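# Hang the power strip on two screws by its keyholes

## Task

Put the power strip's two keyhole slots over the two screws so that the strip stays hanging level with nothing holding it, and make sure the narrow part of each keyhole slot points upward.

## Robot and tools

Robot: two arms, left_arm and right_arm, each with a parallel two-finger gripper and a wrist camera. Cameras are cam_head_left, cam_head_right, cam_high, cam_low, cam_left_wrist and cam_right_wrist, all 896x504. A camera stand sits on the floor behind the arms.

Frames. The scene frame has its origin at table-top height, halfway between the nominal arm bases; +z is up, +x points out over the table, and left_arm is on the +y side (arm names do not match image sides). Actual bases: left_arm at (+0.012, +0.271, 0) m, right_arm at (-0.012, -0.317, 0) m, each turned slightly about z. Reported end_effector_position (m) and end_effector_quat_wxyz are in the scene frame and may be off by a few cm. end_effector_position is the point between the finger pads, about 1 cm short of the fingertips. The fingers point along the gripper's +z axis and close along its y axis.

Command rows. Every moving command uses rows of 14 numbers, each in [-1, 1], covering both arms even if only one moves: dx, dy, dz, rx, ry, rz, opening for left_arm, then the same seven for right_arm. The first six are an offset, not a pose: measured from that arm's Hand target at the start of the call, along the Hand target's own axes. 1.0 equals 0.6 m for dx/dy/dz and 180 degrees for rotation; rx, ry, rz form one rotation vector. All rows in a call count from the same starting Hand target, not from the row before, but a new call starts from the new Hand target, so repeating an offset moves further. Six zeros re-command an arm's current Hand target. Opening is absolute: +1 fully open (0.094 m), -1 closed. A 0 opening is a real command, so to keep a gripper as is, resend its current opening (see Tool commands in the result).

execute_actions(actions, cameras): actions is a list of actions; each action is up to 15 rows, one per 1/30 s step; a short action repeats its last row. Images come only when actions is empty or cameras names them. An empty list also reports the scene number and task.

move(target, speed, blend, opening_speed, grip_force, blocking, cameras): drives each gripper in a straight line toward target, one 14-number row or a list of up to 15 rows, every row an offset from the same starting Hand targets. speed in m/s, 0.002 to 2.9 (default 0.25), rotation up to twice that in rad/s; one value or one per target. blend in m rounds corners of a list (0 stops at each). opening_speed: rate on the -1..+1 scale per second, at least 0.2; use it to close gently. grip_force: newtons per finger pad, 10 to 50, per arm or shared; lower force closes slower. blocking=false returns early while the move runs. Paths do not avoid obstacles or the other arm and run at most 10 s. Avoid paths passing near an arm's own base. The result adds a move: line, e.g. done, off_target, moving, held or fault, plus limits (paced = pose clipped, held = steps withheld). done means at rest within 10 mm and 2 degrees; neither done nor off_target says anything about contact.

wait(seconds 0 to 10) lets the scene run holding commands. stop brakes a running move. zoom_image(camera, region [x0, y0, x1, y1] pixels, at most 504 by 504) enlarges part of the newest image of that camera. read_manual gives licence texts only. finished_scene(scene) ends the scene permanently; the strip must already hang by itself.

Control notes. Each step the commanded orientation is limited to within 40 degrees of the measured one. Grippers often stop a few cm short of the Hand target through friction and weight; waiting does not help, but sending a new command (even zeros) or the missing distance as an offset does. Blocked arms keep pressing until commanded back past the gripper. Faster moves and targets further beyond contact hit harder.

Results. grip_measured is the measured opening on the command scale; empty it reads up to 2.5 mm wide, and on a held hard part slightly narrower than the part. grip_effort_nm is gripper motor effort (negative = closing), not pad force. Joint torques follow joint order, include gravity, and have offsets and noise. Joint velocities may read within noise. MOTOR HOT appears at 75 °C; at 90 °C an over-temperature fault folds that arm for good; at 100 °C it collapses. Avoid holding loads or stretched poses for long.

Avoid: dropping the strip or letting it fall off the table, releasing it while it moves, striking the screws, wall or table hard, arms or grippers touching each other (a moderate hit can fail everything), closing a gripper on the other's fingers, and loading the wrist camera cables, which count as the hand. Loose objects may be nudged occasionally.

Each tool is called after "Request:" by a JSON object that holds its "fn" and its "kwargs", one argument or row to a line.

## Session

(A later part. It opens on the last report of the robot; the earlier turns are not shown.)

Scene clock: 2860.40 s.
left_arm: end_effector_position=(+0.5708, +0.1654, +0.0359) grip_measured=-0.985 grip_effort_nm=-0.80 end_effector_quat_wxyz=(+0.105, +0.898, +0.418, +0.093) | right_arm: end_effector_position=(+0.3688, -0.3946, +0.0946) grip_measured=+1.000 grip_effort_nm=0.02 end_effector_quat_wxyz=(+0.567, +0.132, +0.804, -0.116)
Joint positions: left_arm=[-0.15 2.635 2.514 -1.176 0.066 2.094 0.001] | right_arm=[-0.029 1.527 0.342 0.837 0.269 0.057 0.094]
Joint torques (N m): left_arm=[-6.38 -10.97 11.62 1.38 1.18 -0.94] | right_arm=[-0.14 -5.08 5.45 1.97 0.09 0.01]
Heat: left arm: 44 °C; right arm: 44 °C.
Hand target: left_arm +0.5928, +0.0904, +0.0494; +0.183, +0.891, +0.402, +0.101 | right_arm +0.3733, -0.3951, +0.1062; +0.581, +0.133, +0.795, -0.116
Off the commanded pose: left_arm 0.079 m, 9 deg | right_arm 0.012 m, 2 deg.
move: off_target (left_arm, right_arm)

Request:
{"fn": "move", "kwargs": {
  "target": [0.072,-0.1488,-0.1553,0,0,0,-1,0,0,0,0,0,0,1],
  "speed": 0.1,
  "cameras": ["cam_low","cam_left_wrist","cam_high","cam_head_left"]
}}

Request:
{"fn": "zoom_image", "kwargs": {
  "camera": "cam_low",
  "region": [435, 155, 500, 220]
}}

Scene clock: 2872.07 s.
left_arm: end_effector_position=(+0.5299, +0.2055, +0.0797) grip_measured=-0.986 grip_effort_nm=-0.80 end_effector_quat_wxyz=(+0.156, +0.874, +0.450, +0.096) | right_arm: end_effector_position=(+0.3688, -0.3946, +0.0946) grip_measured=+1.000 grip_effort_nm=0.03 end_effector_quat_wxyz=(+0.567, +0.132, +0.804, -0.116)
Joint positions: left_arm=[-0.053 2.265 1.997 -0.973 0.165 2.093 0.001] | right_arm=[-0.029 1.527 0.342 0.837 0.269 0.057 0.094]
Joint torques (N m): left_arm=[0.05 -14.12 5.75 0.71 0.43 0.1] | right_arm=[-0.08 -5.16 5.52 1.99 0.08 0.02]
Heat: left arm: 45 °C; right arm: 44 °C.
Hand target: left_arm +0.5301, +0.2004, +0.0994; +0.183, +0.891, +0.402, +0.101 | right_arm +0.3733, -0.3951, +0.1062; +0.581, +0.133, +0.795, -0.116
Off the commanded pose: left_arm 0.020 m, 7 deg | right_arm 0.012 m, 2 deg.
joint sent to its limit (left arm) — joint 6 (wrist roll), upper limit. The joint targets are off in position and orientation.
move: off_target (left_arm, right_arm)
Images, in order (width x height): cam_head_left 896x504, cam_high 896x504, cam_low 896x504, cam_left_wrist 896x504.

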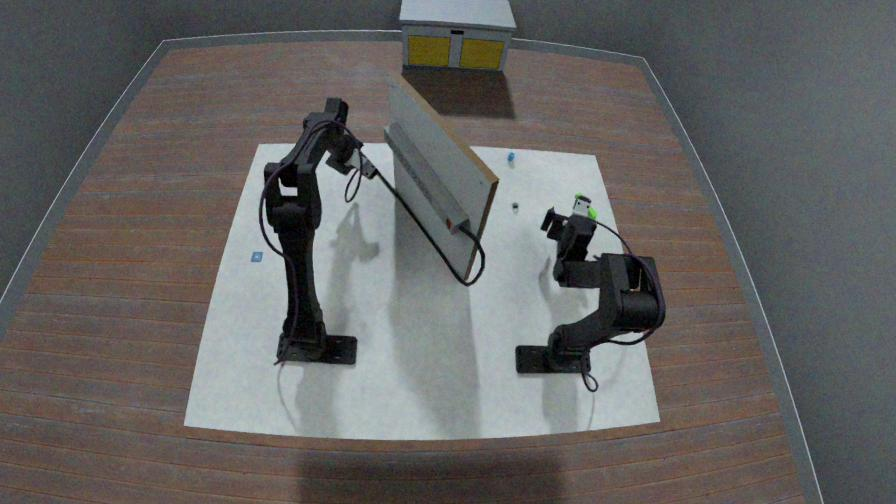

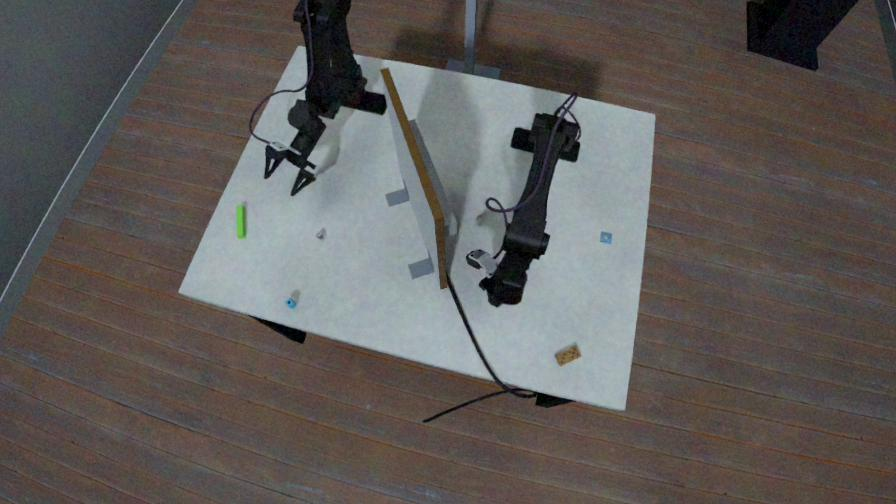

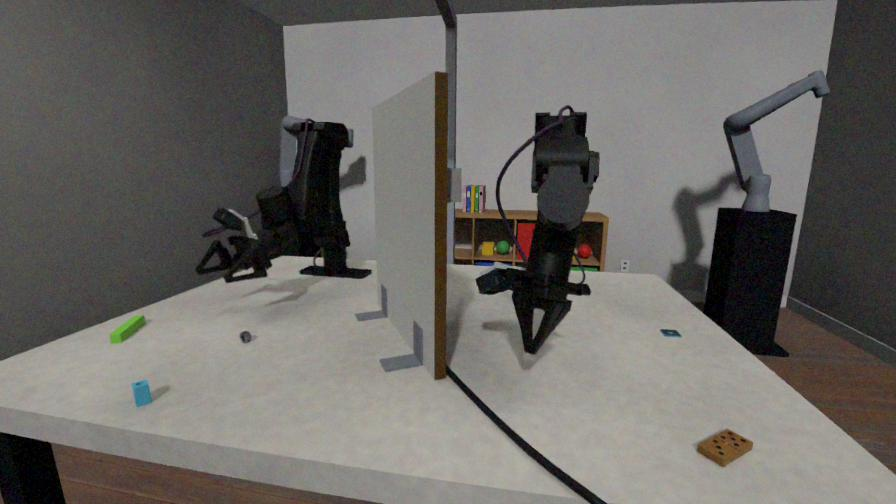

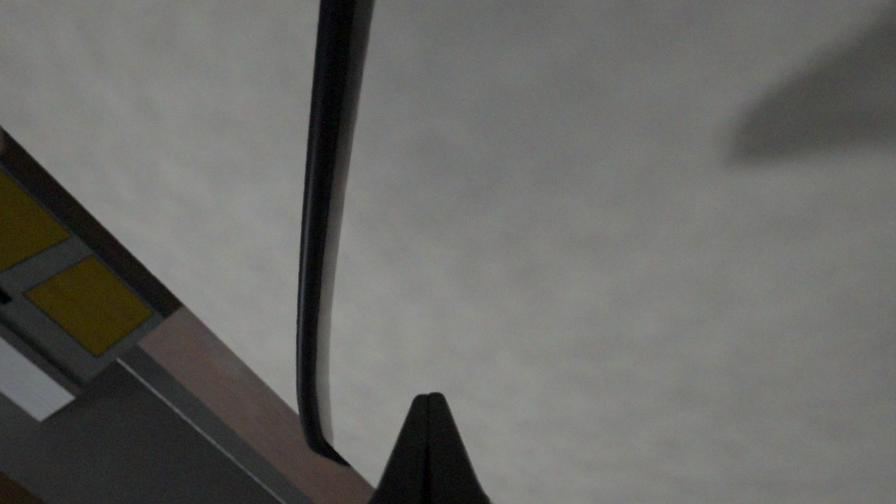

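Scaled by 7.754.

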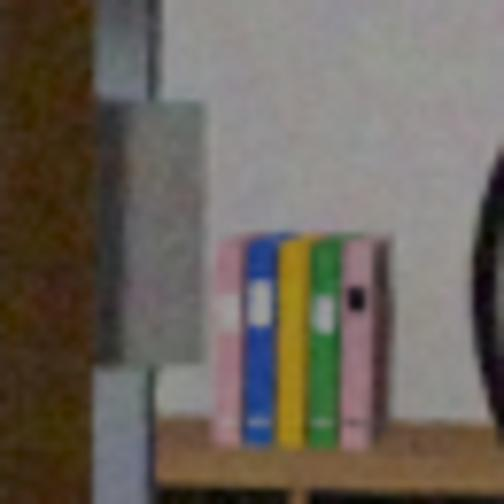

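Request:
{"fn": "move", "kwargs": {
  "target": [
    [0.0,0,-0.05,0,0,-0.5,-0.4,0,0,0,0,0,0,1],
    [0.0,0,-0.05,0,0,-0.98,-0.4,0,0,0,0,0,0,1]
  ],
  "speed": 0.5,
  "cameras": ["cam_left_wrist","cam_high"]
}}

Scene clock: 2880.13 s.
left_arm: end_effector_position=(+0.5184, +0.2082, +0.0932) grip_measured=-0.402 grip_effort_nm=0.06 end_effector_quat_wxyz=(+0.086, -0.375, +0.908, -0.165) | right_arm: end_effector_position=(+0.3688, -0.3946, +0.0946) grip_measured=+1.000 grip_effort_nm=0.02 end_effector_quat_wxyz=(+0.567, +0.132, +0.804, -0.116)
Joint positions: left_arm=[-0.029 2.239 2.008 -1.037 0.225 -0.863 0.028] | right_arm=[-0.029 1.527 0.342 0.837 0.269 0.057 0.094]
Joint torques (N m): left_arm=[0.49 -14.05 9.66 0.27 0.24 -0.07] | right_arm=[-0.01 -5.11 5.5 1.96 0.09 0]
Heat: left arm: 45 °C; right arm: 44 °C.
Hand target: left_arm +0.5202, +0.2077, +0.1268; +0.107, -0.374, +0.904, -0.180 | right_arm +0.3733, -0.3951, +0.1062; +0.581, +0.133, +0.795, -0.116
Off the commanded pose: left_arm 0.034 m, 3 deg | right_arm 0.012 m, 2 deg.
move: off_target (left_arm, right_arm)
Images, in order (width x height): cam_high 896x504, cam_left_wrist 896x504.

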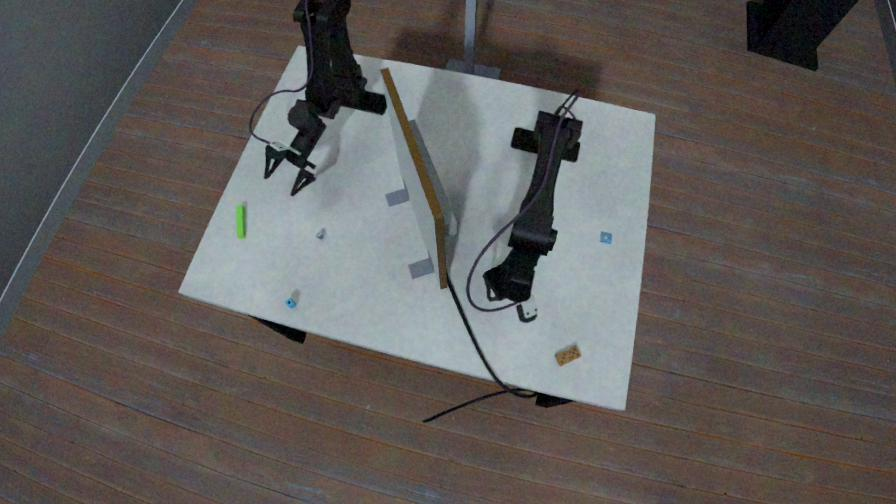

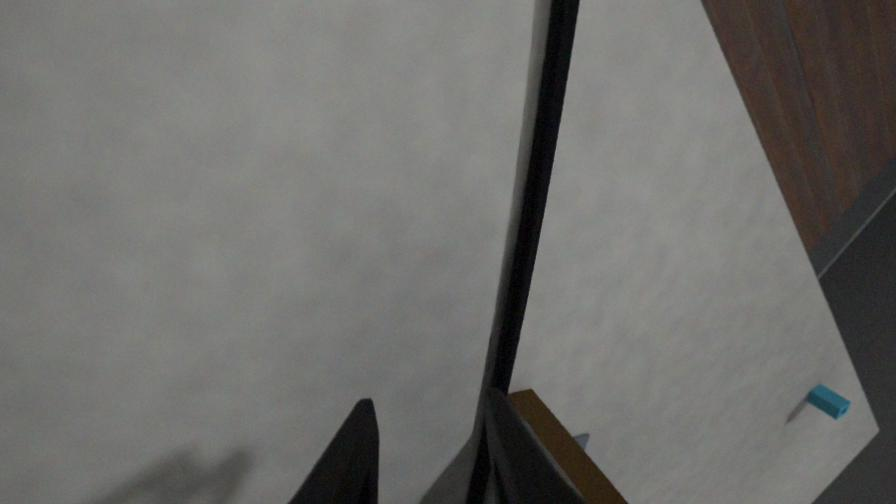

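Request:
{"fn": "move", "kwargs": {
  "target": [0.0458,-0.0927,0.1607,-0.09,0,0,-0.4,0,0,0,0,0,0,1],
  "speed": 0.1,
  "cameras": ["cam_left_wrist","cam_high","cam_low"]
}}

Scene clock: 2896.20 s.
left_arm: end_effector_position=(+0.5679, +0.1238, +0.0643) grip_measured=-0.402 grip_effort_nm=0.06 end_effector_quat_wxyz=(+0.108, -0.377, +0.914, -0.104) | right_arm: end_effector_position=(+0.3688, -0.3946, +0.0946) grip_measured=+1.000 grip_effort_nm=0.02 end_effector_quat_wxyz=(+0.567, +0.132, +0.804, -0.116)
Joint positions: left_arm=[-0.231 2.741 2.832 -1.363 0.037 -1.036 0.028] | right_arm=[-0.029 1.527 0.342 0.837 0.269 0.057 0.094]
Joint torques (N m): left_arm=[-0.12 -10.77 9.07 0.32 -0.18 -0.1] | right_arm=[-0.14 -5.09 5.41 1.97 0.11 -0.01]
Heat: left arm: 45 °C; right arm: 44 °C.
Hand target: left_arm +0.5680, +0.1279, +0.0597; +0.053, -0.385, +0.920, -0.051 | right_arm +0.3733, -0.3951, +0.1062; +0.581, +0.133, +0.795, -0.116
Off the commanded pose: left_arm 0.006 m, 9 deg | right_arm 0.012 m, 2 deg.
elbow stopped short (left arm): the move would have taken joint 3 (elbow) straighter than the controller allows.
move: off_target (left_arm, right_arm)
Images, in order (width x height): cam_high 896x504, cam_low 896x504, cam_left_wrist 896x504.

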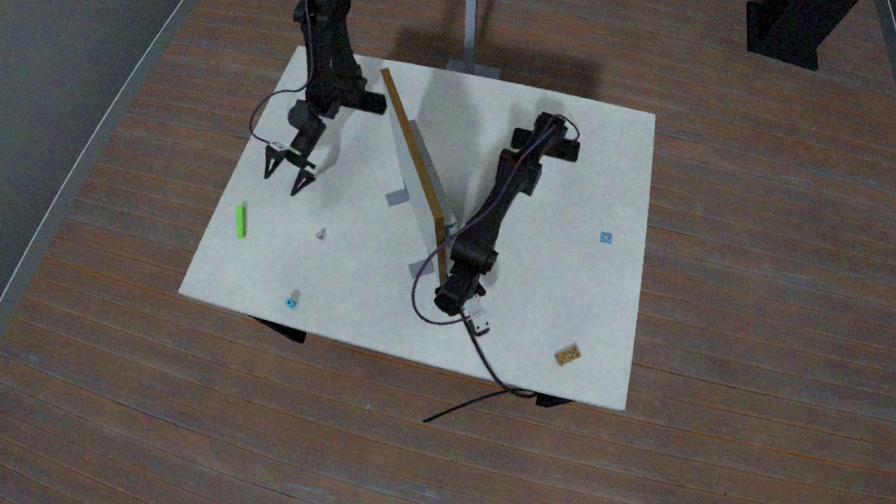

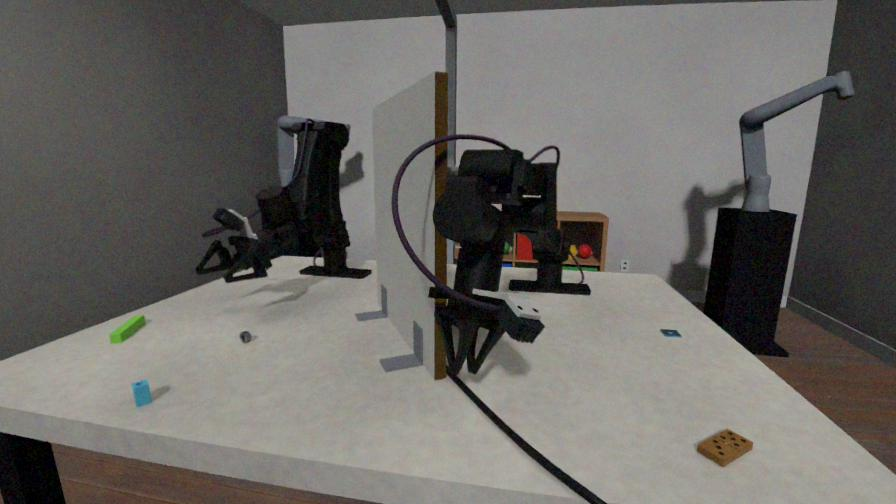

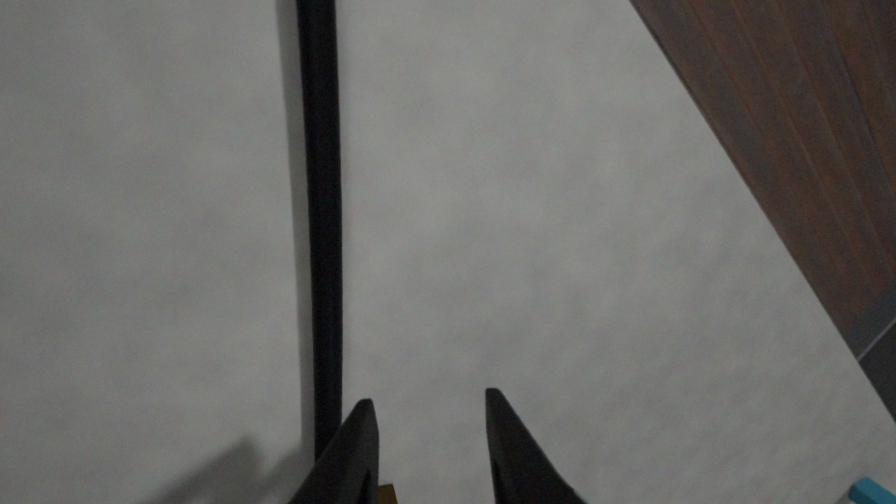

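Request:
{"fn": "move", "kwargs": {
  "target": [-0.0167,0.0272,0.07,0.03,0,0,-0.4,0,0,0,0,0,0,1],
  "speed": 0.06,
  "cameras": ["cam_left_wrist","cam_high","cam_low"]
}}

Scene clock: 2906.07 s.
left_arm: end_effector_position=(+0.5663, +0.1461, +0.0311) grip_measured=-0.402 grip_effort_nm=0.06 end_effector_quat_wxyz=(+0.075, -0.388, +0.914, -0.094) | right_arm: end_effector_position=(+0.3688, -0.3946, +0.0946) grip_measured=+1.000 grip_effort_nm=0.02 end_effector_quat_wxyz=(+0.567, +0.132, +0.804, -0.116)
Joint positions: left_arm=[-0.184 2.777 2.785 -1.348 0.069 -1.012 0.028] | right_arm=[-0.029 1.527 0.342 0.837 0.269 0.057 0.094]
Joint torques (N m): left_arm=[0.38 -10.81 6.08 0.7 0.11 0.14] | right_arm=[0.02 -5.09 5.5 1.95 0.09 -0.01]
Heat: left arm: 45 °C; right arm: 44 °C.
Hand target: left_arm +0.5693, +0.1443, +0.0166; +0.071, -0.382, +0.917, -0.094 | right_arm +0.3733, -0.3951, +0.1062; +0.581, +0.133, +0.795, -0.116
Off the commanded pose: left_arm 0.015 m, 1 deg | right_arm 0.012 m, 2 deg.
move: off_target (left_arm, right_arm)
Images, in order (width x height): cam_high 896x504, cam_low 896x504, cam_left_wrist 896x504.

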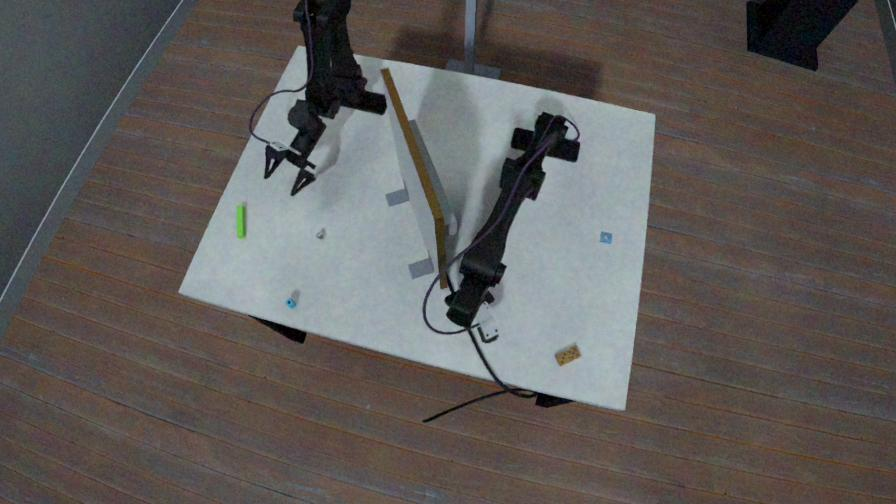

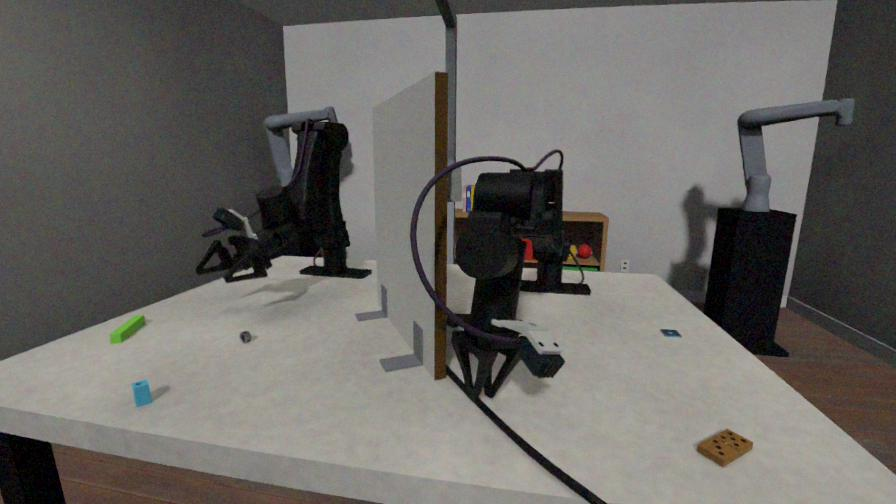

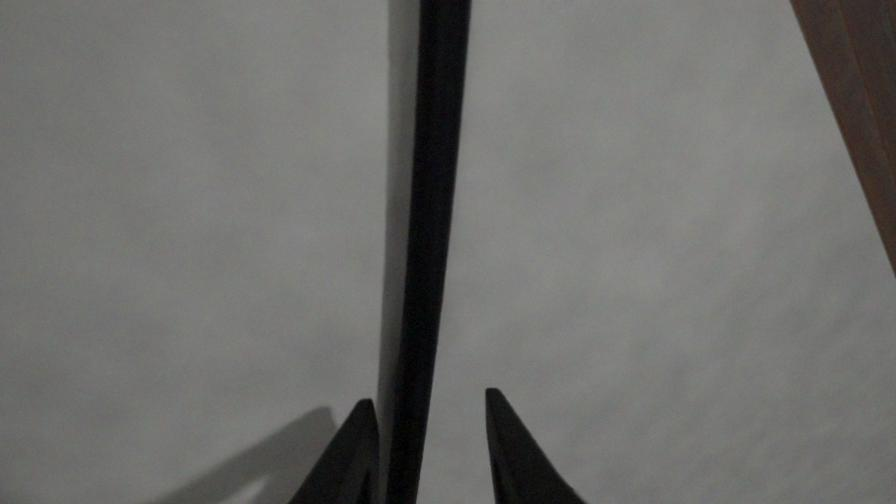

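Request:
{"fn": "move", "kwargs": {
  "target": [-0.003,0.003,0.032,0,0,0,-0.4,0,0,0,0,0,0,1],
  "speed": 0.05
}}

Request:
{"fn": "move", "kwargs": {
  "target": [0,0,0,0,0,0,-1,0,0,0,0,0,0,1],
  "opening_speed": 0.8,
  "cameras": ["cam_left_wrist"]
}}

Scene clock: 2910.60 s.
left_arm: end_effector_position=(+0.5729, +0.1453, +0.0187) grip_measured=-0.402 grip_effort_nm=0.06 end_effector_quat_wxyz=(+0.080, -0.387, +0.913, -0.098) | right_arm: end_effector_position=(+0.3688, -0.3946, +0.0946) grip_measured=+1.000 grip_effort_nm=0.02 end_effector_quat_wxyz=(+0.567, +0.132, +0.804, -0.116)
Joint positions: left_arm=[-0.182 2.781 2.738 -1.283 0.071 -1.009 0.028] | right_arm=[-0.029 1.527 0.342 0.837 0.269 0.057 0.094]
Joint torques (N m): left_arm=[0.4 -10.62 4.83 0.77 0.09 0.14] | right_arm=[-0.02 -4.98 5.39 1.98 0.07 0.02]
Heat: left arm: 44 °C; right arm: 44 °C.
Hand target: left_arm +0.5732, +0.1445, -0.0024; +0.071, -0.382, +0.917, -0.094 | right_arm +0.3733, -0.3951, +0.1062; +0.581, +0.133, +0.795, -0.116
Off the commanded pose: left_arm 0.021 m, 1 deg | right_arm 0.012 m, 2 deg.
move: off_target (left_arm, right_arm)

Scene clock: 2911.87 s.
left_arm: end_effector_position=(+0.5727, +0.1454, +0.0171) grip_measured=-0.813 grip_effort_nm=-1.05 end_effector_quat_wxyz=(+0.080, -0.384, +0.915, -0.098) | right_arm: end_effector_position=(+0.3688, -0.3946, +0.0946) grip_measured=+1.000 grip_effort_nm=0.02 end_effector_quat_wxyz=(+0.567, +0.132, +0.804, -0.116)
Joint positions: left_arm=[-0.182 2.781 2.732 -1.279 0.071 -1.003 0.009] | right_arm=[-0.029 1.527 0.342 0.837 0.269 0.057 0.094]
Joint torques (N m): left_arm=[0.5 -10.7 5.19 0.73 0.1 0.04] | right_arm=[-0.06 -5.09 5.44 1.97 0.09 0.02]
Heat: left arm: 44 °C; right arm: 44 °C.
Hand target: left_arm +0.5731, +0.1445, -0.0024; +0.071, -0.382, +0.917, -0.094 | right_arm +0.3733, -0.3951, +0.1062; +0.581, +0.133, +0.795, -0.116
Off the commanded pose: left_arm 0.019 m, 1 deg | right_arm 0.012 m, 2 deg.
move: off_target (left_arm, right_arm)
Images, in order (width x height): cam_left_wrist 896x504.

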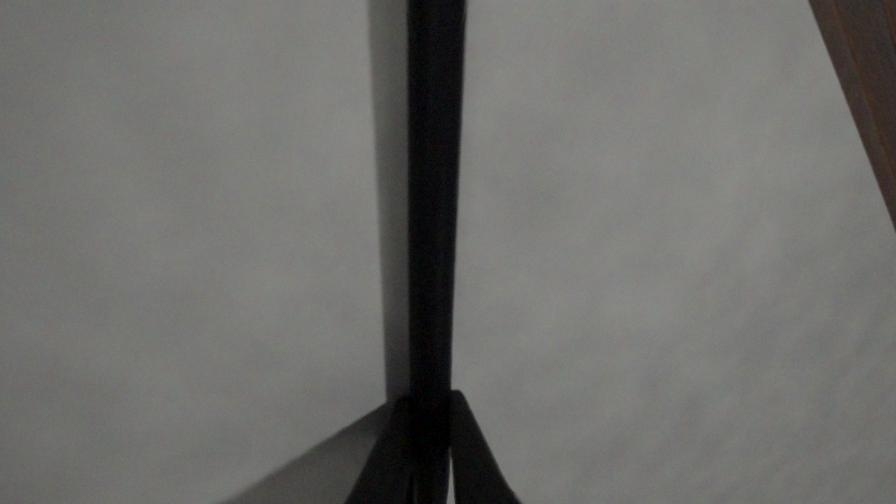

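Request:
{"fn": "move", "kwargs": {
  "target": [
    [-0.002,-0.008,-0.036,0,0,0,-1,0,0,0,0,0,0,1],
    [0.108,0.2602,-0.1047,0,0,0,-1,0,0,0,0,0,0,1]
  ],
  "speed": 0.08,
  "cameras": ["cam_left_wrist","cam_high","cam_low","cam_head_left","cam_head_right"]
}}

Request:
{"fn": "zoom_image", "kwargs": {
  "camera": "cam_low",
  "region": [435, 155, 500, 220]
}}

Request:
{"fn": "zoom_image", "kwargs": {
  "camera": "cam_head_left",
  "region": [370, 120, 530, 300]
}}

Scene clock: 2926.80 s.
left_arm: end_effector_position=(+0.4217, +0.2140, +0.0141) grip_measured=-0.814 grip_effort_nm=-1.05 end_effector_quat_wxyz=(+0.084, -0.386, +0.914, -0.096) | right_arm: end_effector_position=(+0.3688, -0.3946, +0.0946) grip_measured=+1.000 grip_effort_nm=0.02 end_effector_quat_wxyz=(+0.567, +0.132, +0.804, -0.116)
Joint positions: left_arm=[-0.086 1.977 1.31 -0.662 0.086 -0.913 0.009] | right_arm=[-0.029 1.527 0.342 0.837 0.269 0.057 0.094]
Joint torques (N m): left_arm=[0.42 -10.89 4.37 0.09 0.18 0.11] | right_arm=[-0.03 -5.07 5.5 1.97 0.09 -0.01]
Heat: left arm: 43 °C; right arm: 44 °C.
Hand target: left_arm +0.4080, +0.2134, +0.0195; +0.071, -0.382, +0.917, -0.094 | right_arm +0.3733, -0.3951, +0.1062; +0.581, +0.133, +0.795, -0.116
Off the commanded pose: left_arm 0.015 m, 2 deg | right_arm 0.012 m, 2 deg.
move: off_target (left_arm, right_arm)
Images, in order (width x height): cam_head_left 896x504, cam_head_right 896x504, cam_high 896x504, cam_low 896x504, cam_left_wrist 896x504.

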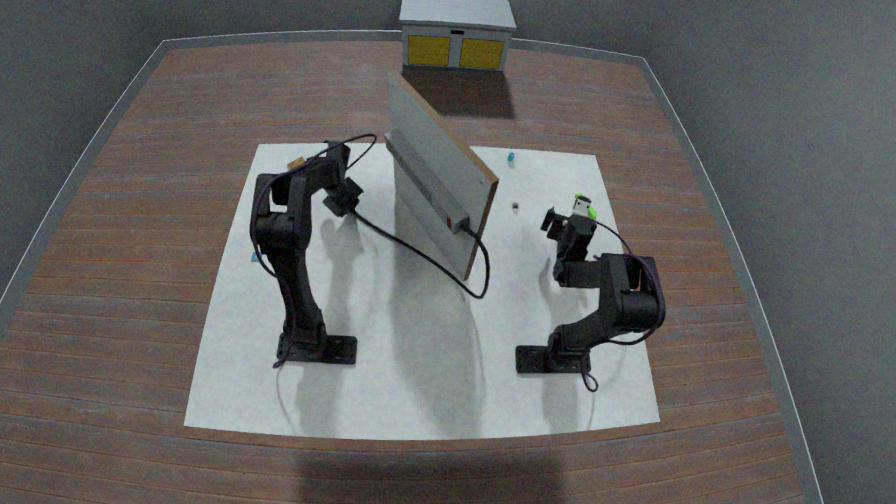

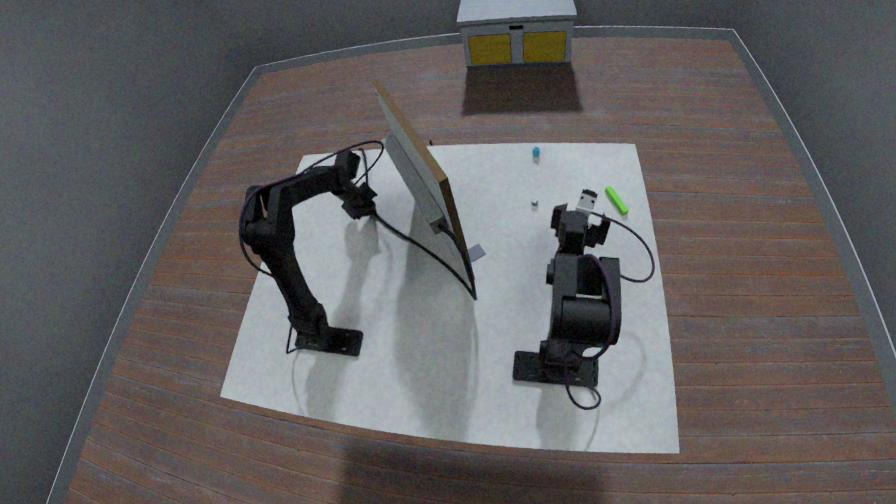

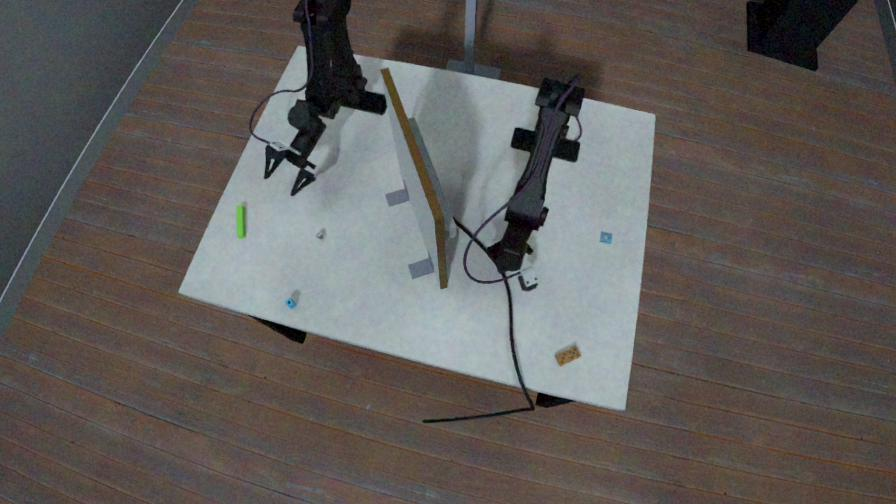

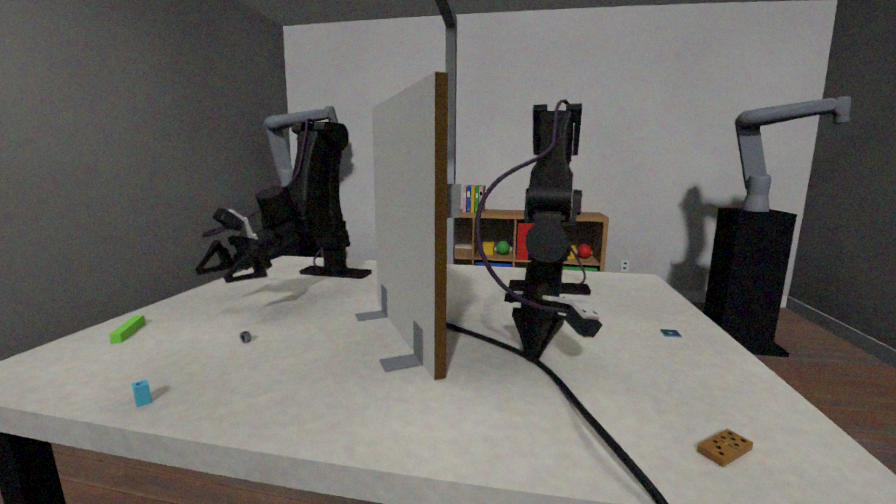

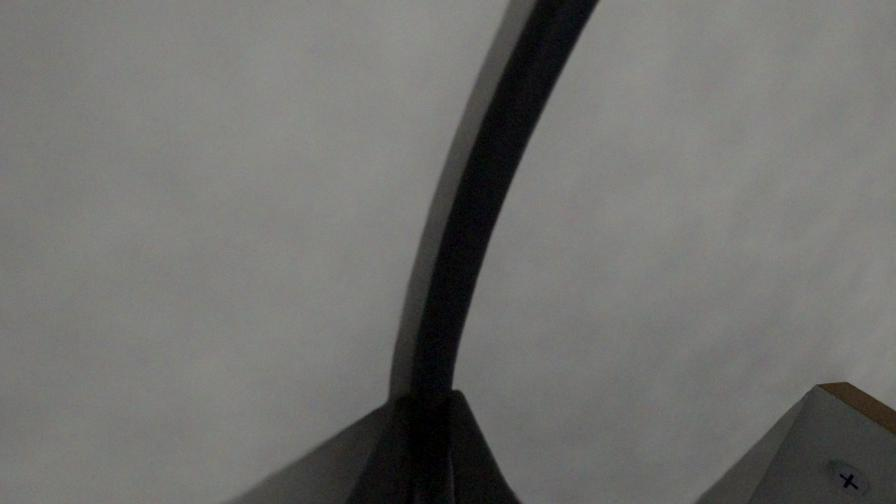

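Scaled by 7.754.

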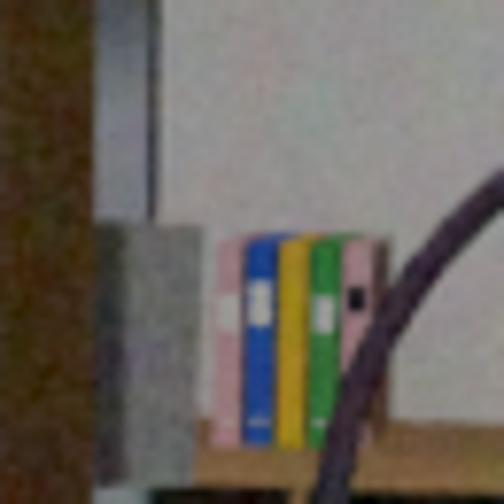

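Scaled by 2.800.

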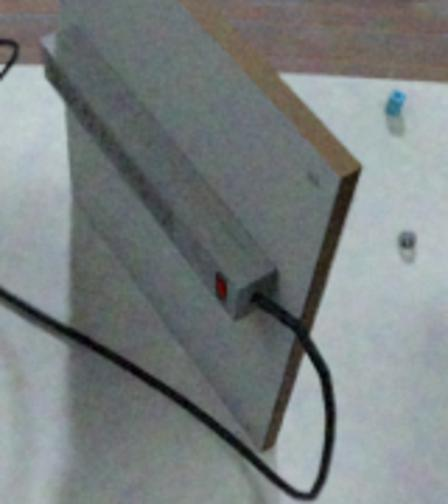

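Request:
{"fn": "move", "kwargs": {
  "target": [0,0,0.0,0,0,0,-0.3,0,0,0,0,0,0,1],
  "opening_speed": 0.3,
  "cameras": ["cam_left_wrist","cam_high","cam_low","cam_head_left","cam_head_right"]
}}

Request:
{"fn": "zoom_image", "kwargs": {
  "camera": "cam_low",
  "region": [435, 155, 500, 220]
}}

Request:
{"fn": "zoom_image", "kwargs": {
  "camera": "cam_head_left",
  "region": [370, 120, 530, 300]
}}

Scene clock: 2935.07 s.
left_arm: end_effector_position=(+0.4217, +0.2100, +0.0160) grip_measured=-0.302 grip_effort_nm=0.07 end_effector_quat_wxyz=(+0.084, -0.382, +0.915, -0.101) | right_arm: end_effector_position=(+0.3688, -0.3946, +0.0946) grip_measured=+1.000 grip_effort_nm=0.02 end_effector_quat_wxyz=(+0.567, +0.132, +0.804, -0.116)
Joint positions: left_arm=[-0.092 1.972 1.31 -0.662 0.094 -0.913 0.033] | right_arm=[-0.029 1.527 0.342 0.837 0.269 0.057 0.094]
Joint torques (N m): left_arm=[0.43 -10.41 4.37 0.09 0.1 0.1] | right_arm=[-0.12 -5.07 5.48 2 0.08 0.02]
Heat: left arm: 43 °C; right arm: 44 °C.
Hand target: left_arm +0.4080, +0.2134, +0.0195; +0.071, -0.382, +0.917, -0.094 | right_arm +0.3733, -0.3951, +0.1062; +0.581, +0.133, +0.795, -0.116
Off the commanded pose: left_arm 0.015 m, 2 deg | right_arm 0.012 m, 2 deg.
move: off_target (left_arm, right_arm)
Images, in order (width x height): cam_head_left 896x504, cam_head_right 896x504, cam_high 896x504, cam_low 896x504, cam_left_wrist 896x504.

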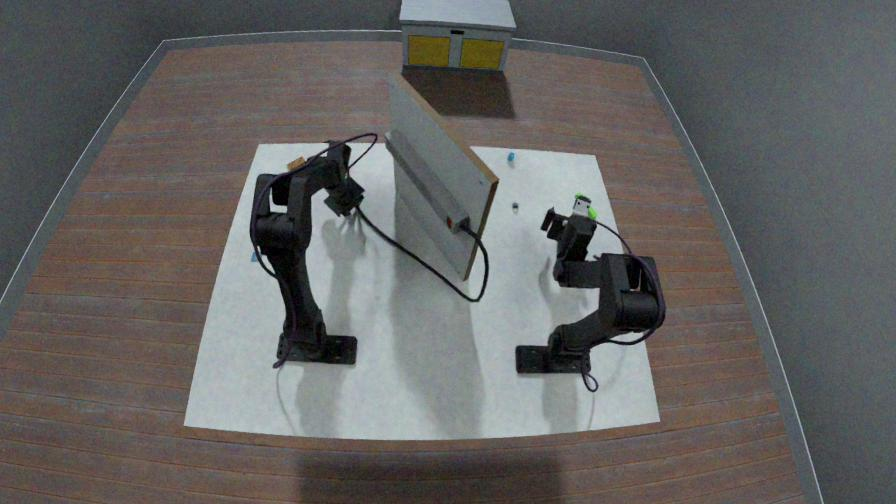

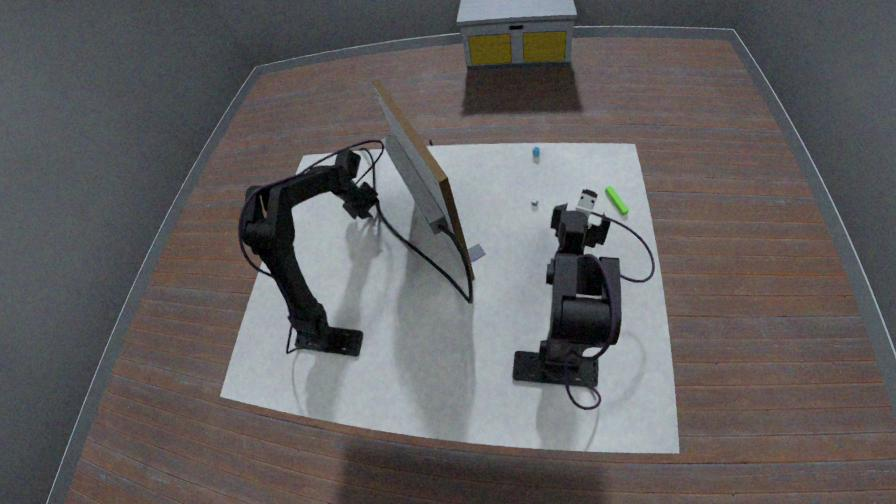

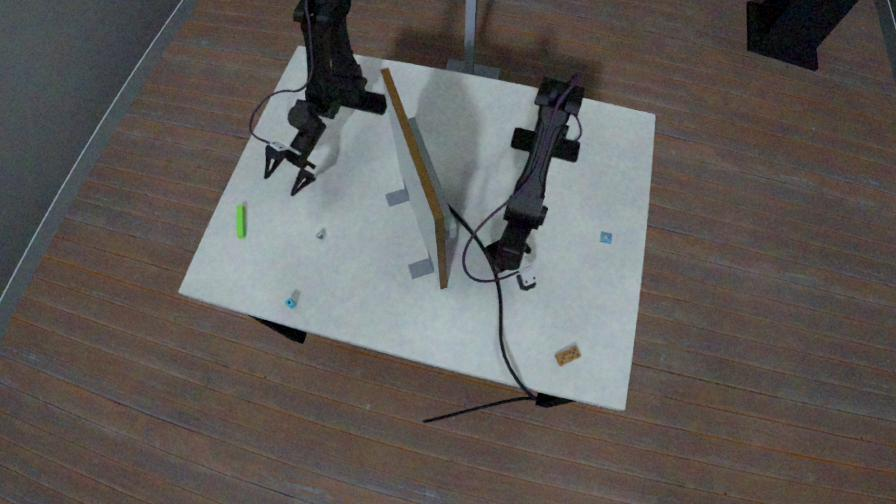

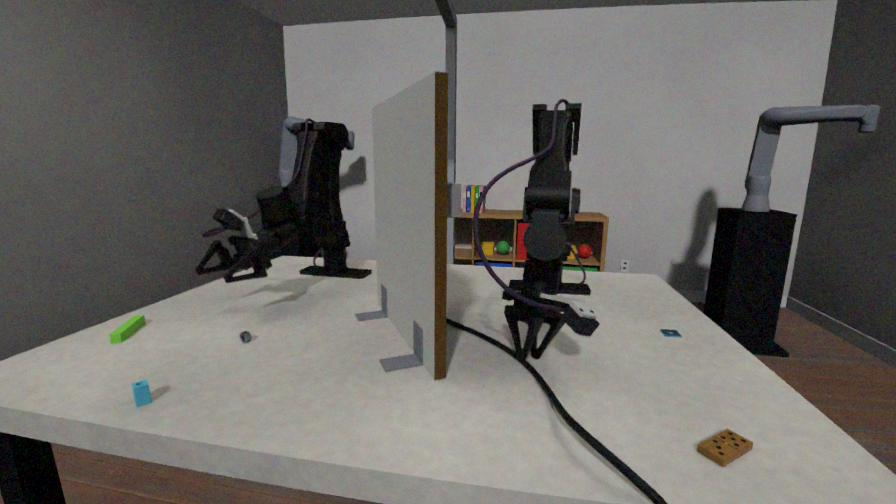

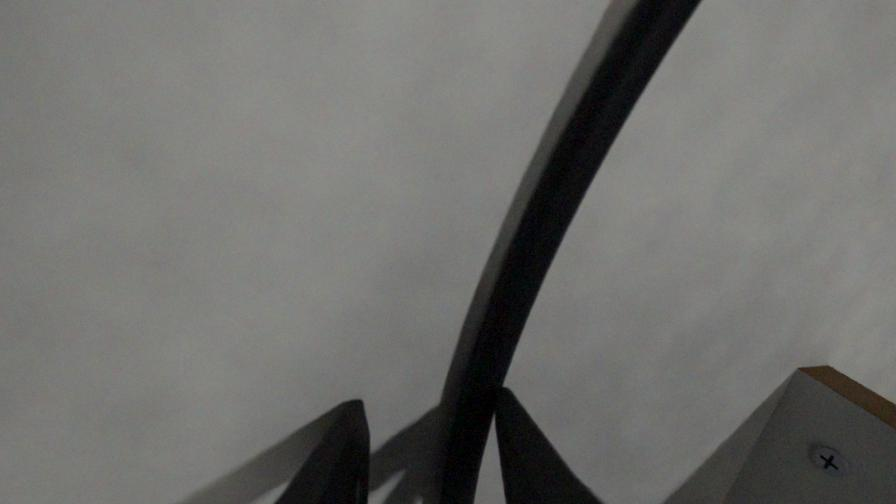

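Scaled by 7.754.

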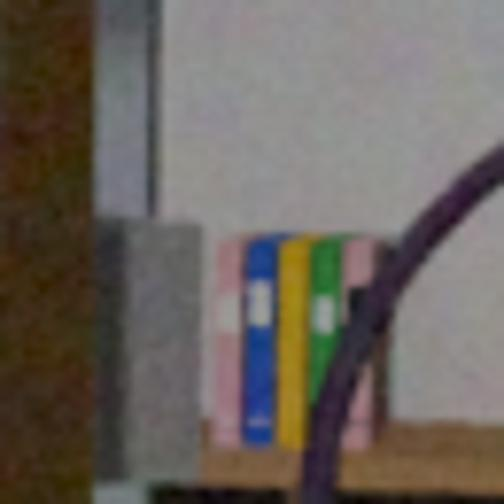

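Scaled by 2.800.

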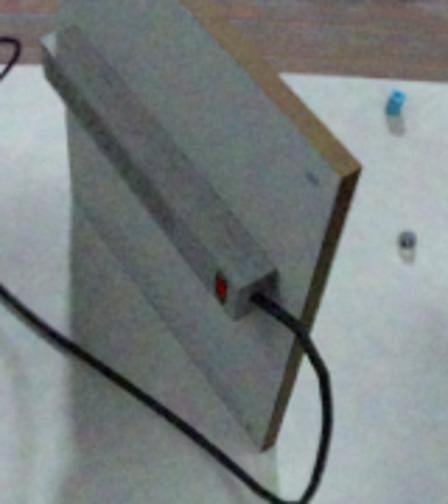

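Request:
{"fn": "move", "kwargs": {
  "target": [0,0,0.0,0,0,0,-1,0,0,0,0,0,0,1],
  "opening_speed": 0.8
}}

Request:
{"fn": "move", "kwargs": {
  "target": [0.045,0.155,-0.033,0,0,0,-1,0,0,0,0,0,0,1],
  "speed": 0.08,
  "cameras": ["cam_left_wrist","cam_high","cam_low","cam_head_left"]
}}

Request:
{"fn": "zoom_image", "kwargs": {
  "camera": "cam_low",
  "region": [435, 155, 500, 220]
}}

Scene clock: 2943.37 s.
left_arm: end_effector_position=(+0.4152, +0.2078, +0.0156) grip_measured=-0.985 grip_effort_nm=-0.80 end_effector_quat_wxyz=(+0.076, -0.381, +0.916, -0.101) | right_arm: end_effector_position=(+0.3688, -0.3946, +0.0946) grip_measured=+1.000 grip_effort_nm=0.02 end_effector_quat_wxyz=(+0.567, +0.132, +0.804, -0.116)
Joint positions: left_arm=[-0.095 1.963 1.298 -0.674 0.103 -0.913 0.001] | right_arm=[-0.029 1.527 0.342 0.837 0.269 0.057 0.094]
Joint torques (N m): left_arm=[0.49 -9.8 5.18 0.16 -0.01 0.08] | right_arm=[-0.2 -5.05 5.38 1.97 0.08 0.01]
Heat: left arm: 42 °C; right arm: 44 °C.
Hand target: left_arm +0.4080, +0.2135, +0.0195; +0.071, -0.382, +0.917, -0.094 | right_arm +0.3733, -0.3951, +0.1062; +0.581, +0.133, +0.795, -0.116
Off the commanded pose: left_arm 0.010 m, 1 deg | right_arm 0.012 m, 2 deg.
move: off_target (right_arm)

Scene clock: 2945.33 s.
left_arm: end_effector_position=(+0.3209, +0.2596, +0.0113) grip_measured=-0.986 grip_effort_nm=-0.80 end_effector_quat_wxyz=(+0.059, -0.387, +0.916, -0.089) | right_arm: end_effector_position=(+0.3688, -0.3946, +0.0946) grip_measured=+1.000 grip_effort_nm=0.02 end_effector_quat_wxyz=(+0.567, +0.132, +0.804, -0.116)
Joint positions: left_arm=[0.049 1.668 0.911 -0.637 0.124 -0.78 0.001] | right_arm=[-0.029 1.527 0.342 0.837 0.269 0.057 0.094]
Joint torques (N m): left_arm=[0.62 -7.69 4.64 0.48 0.13 0.16] | right_arm=[-0.02 -5.05 5.44 1.98 0.09 0.01]
Heat: left arm: 42 °C; right arm: 44 °C.
Hand target: left_arm +0.3212, +0.2608, +0.0160; +0.071, -0.382, +0.917, -0.094 | right_arm +0.3733, -0.3951, +0.1062; +0.581, +0.133, +0.795, -0.116
Off the commanded pose: left_arm 0.005 m, 2 deg | right_arm 0.012 m, 2 deg.
move: off_target (right_arm)
Images, in order (width x height): cam_head_left 896x504, cam_high 896x504, cam_low 896x504, cam_left_wrist 896x504.

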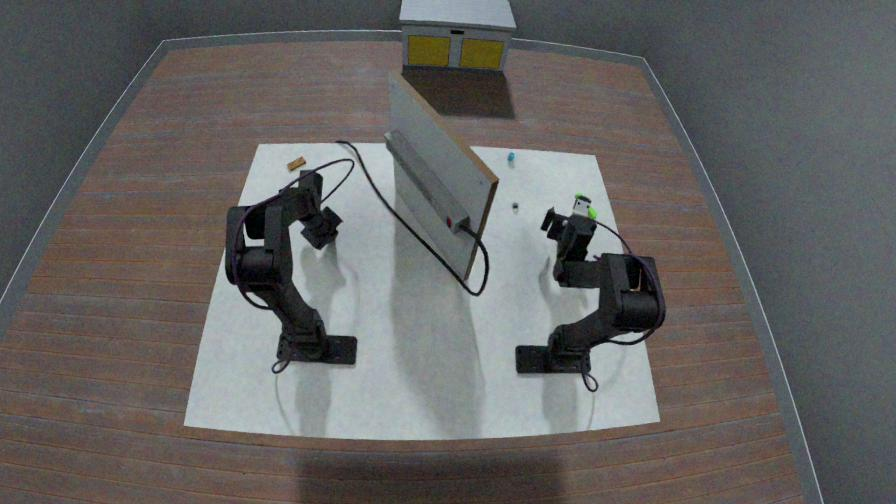

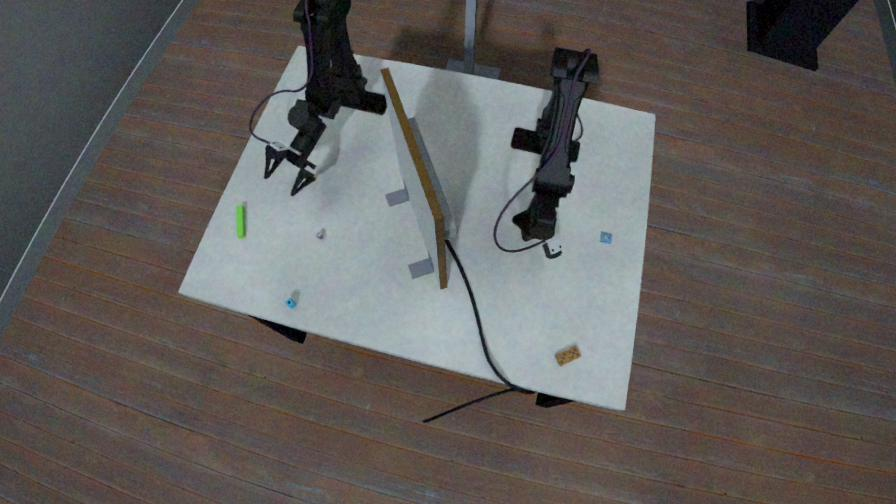

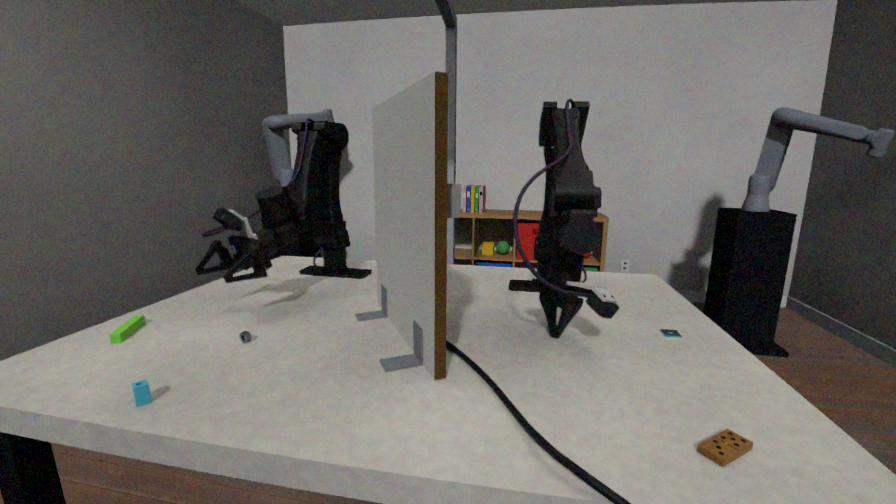

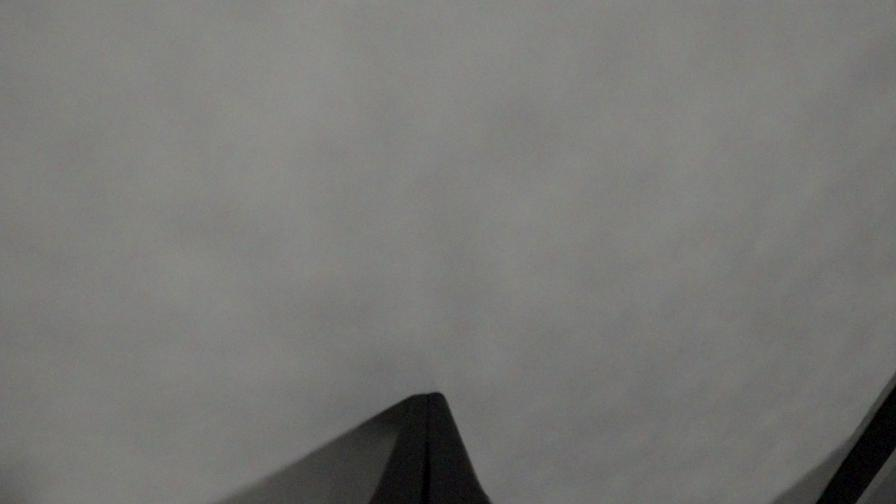

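Scaled by 7.754.

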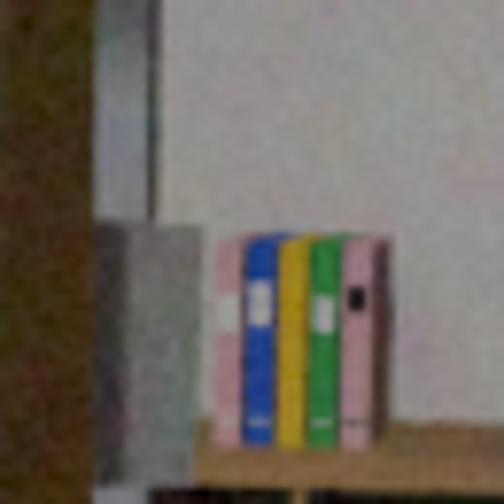

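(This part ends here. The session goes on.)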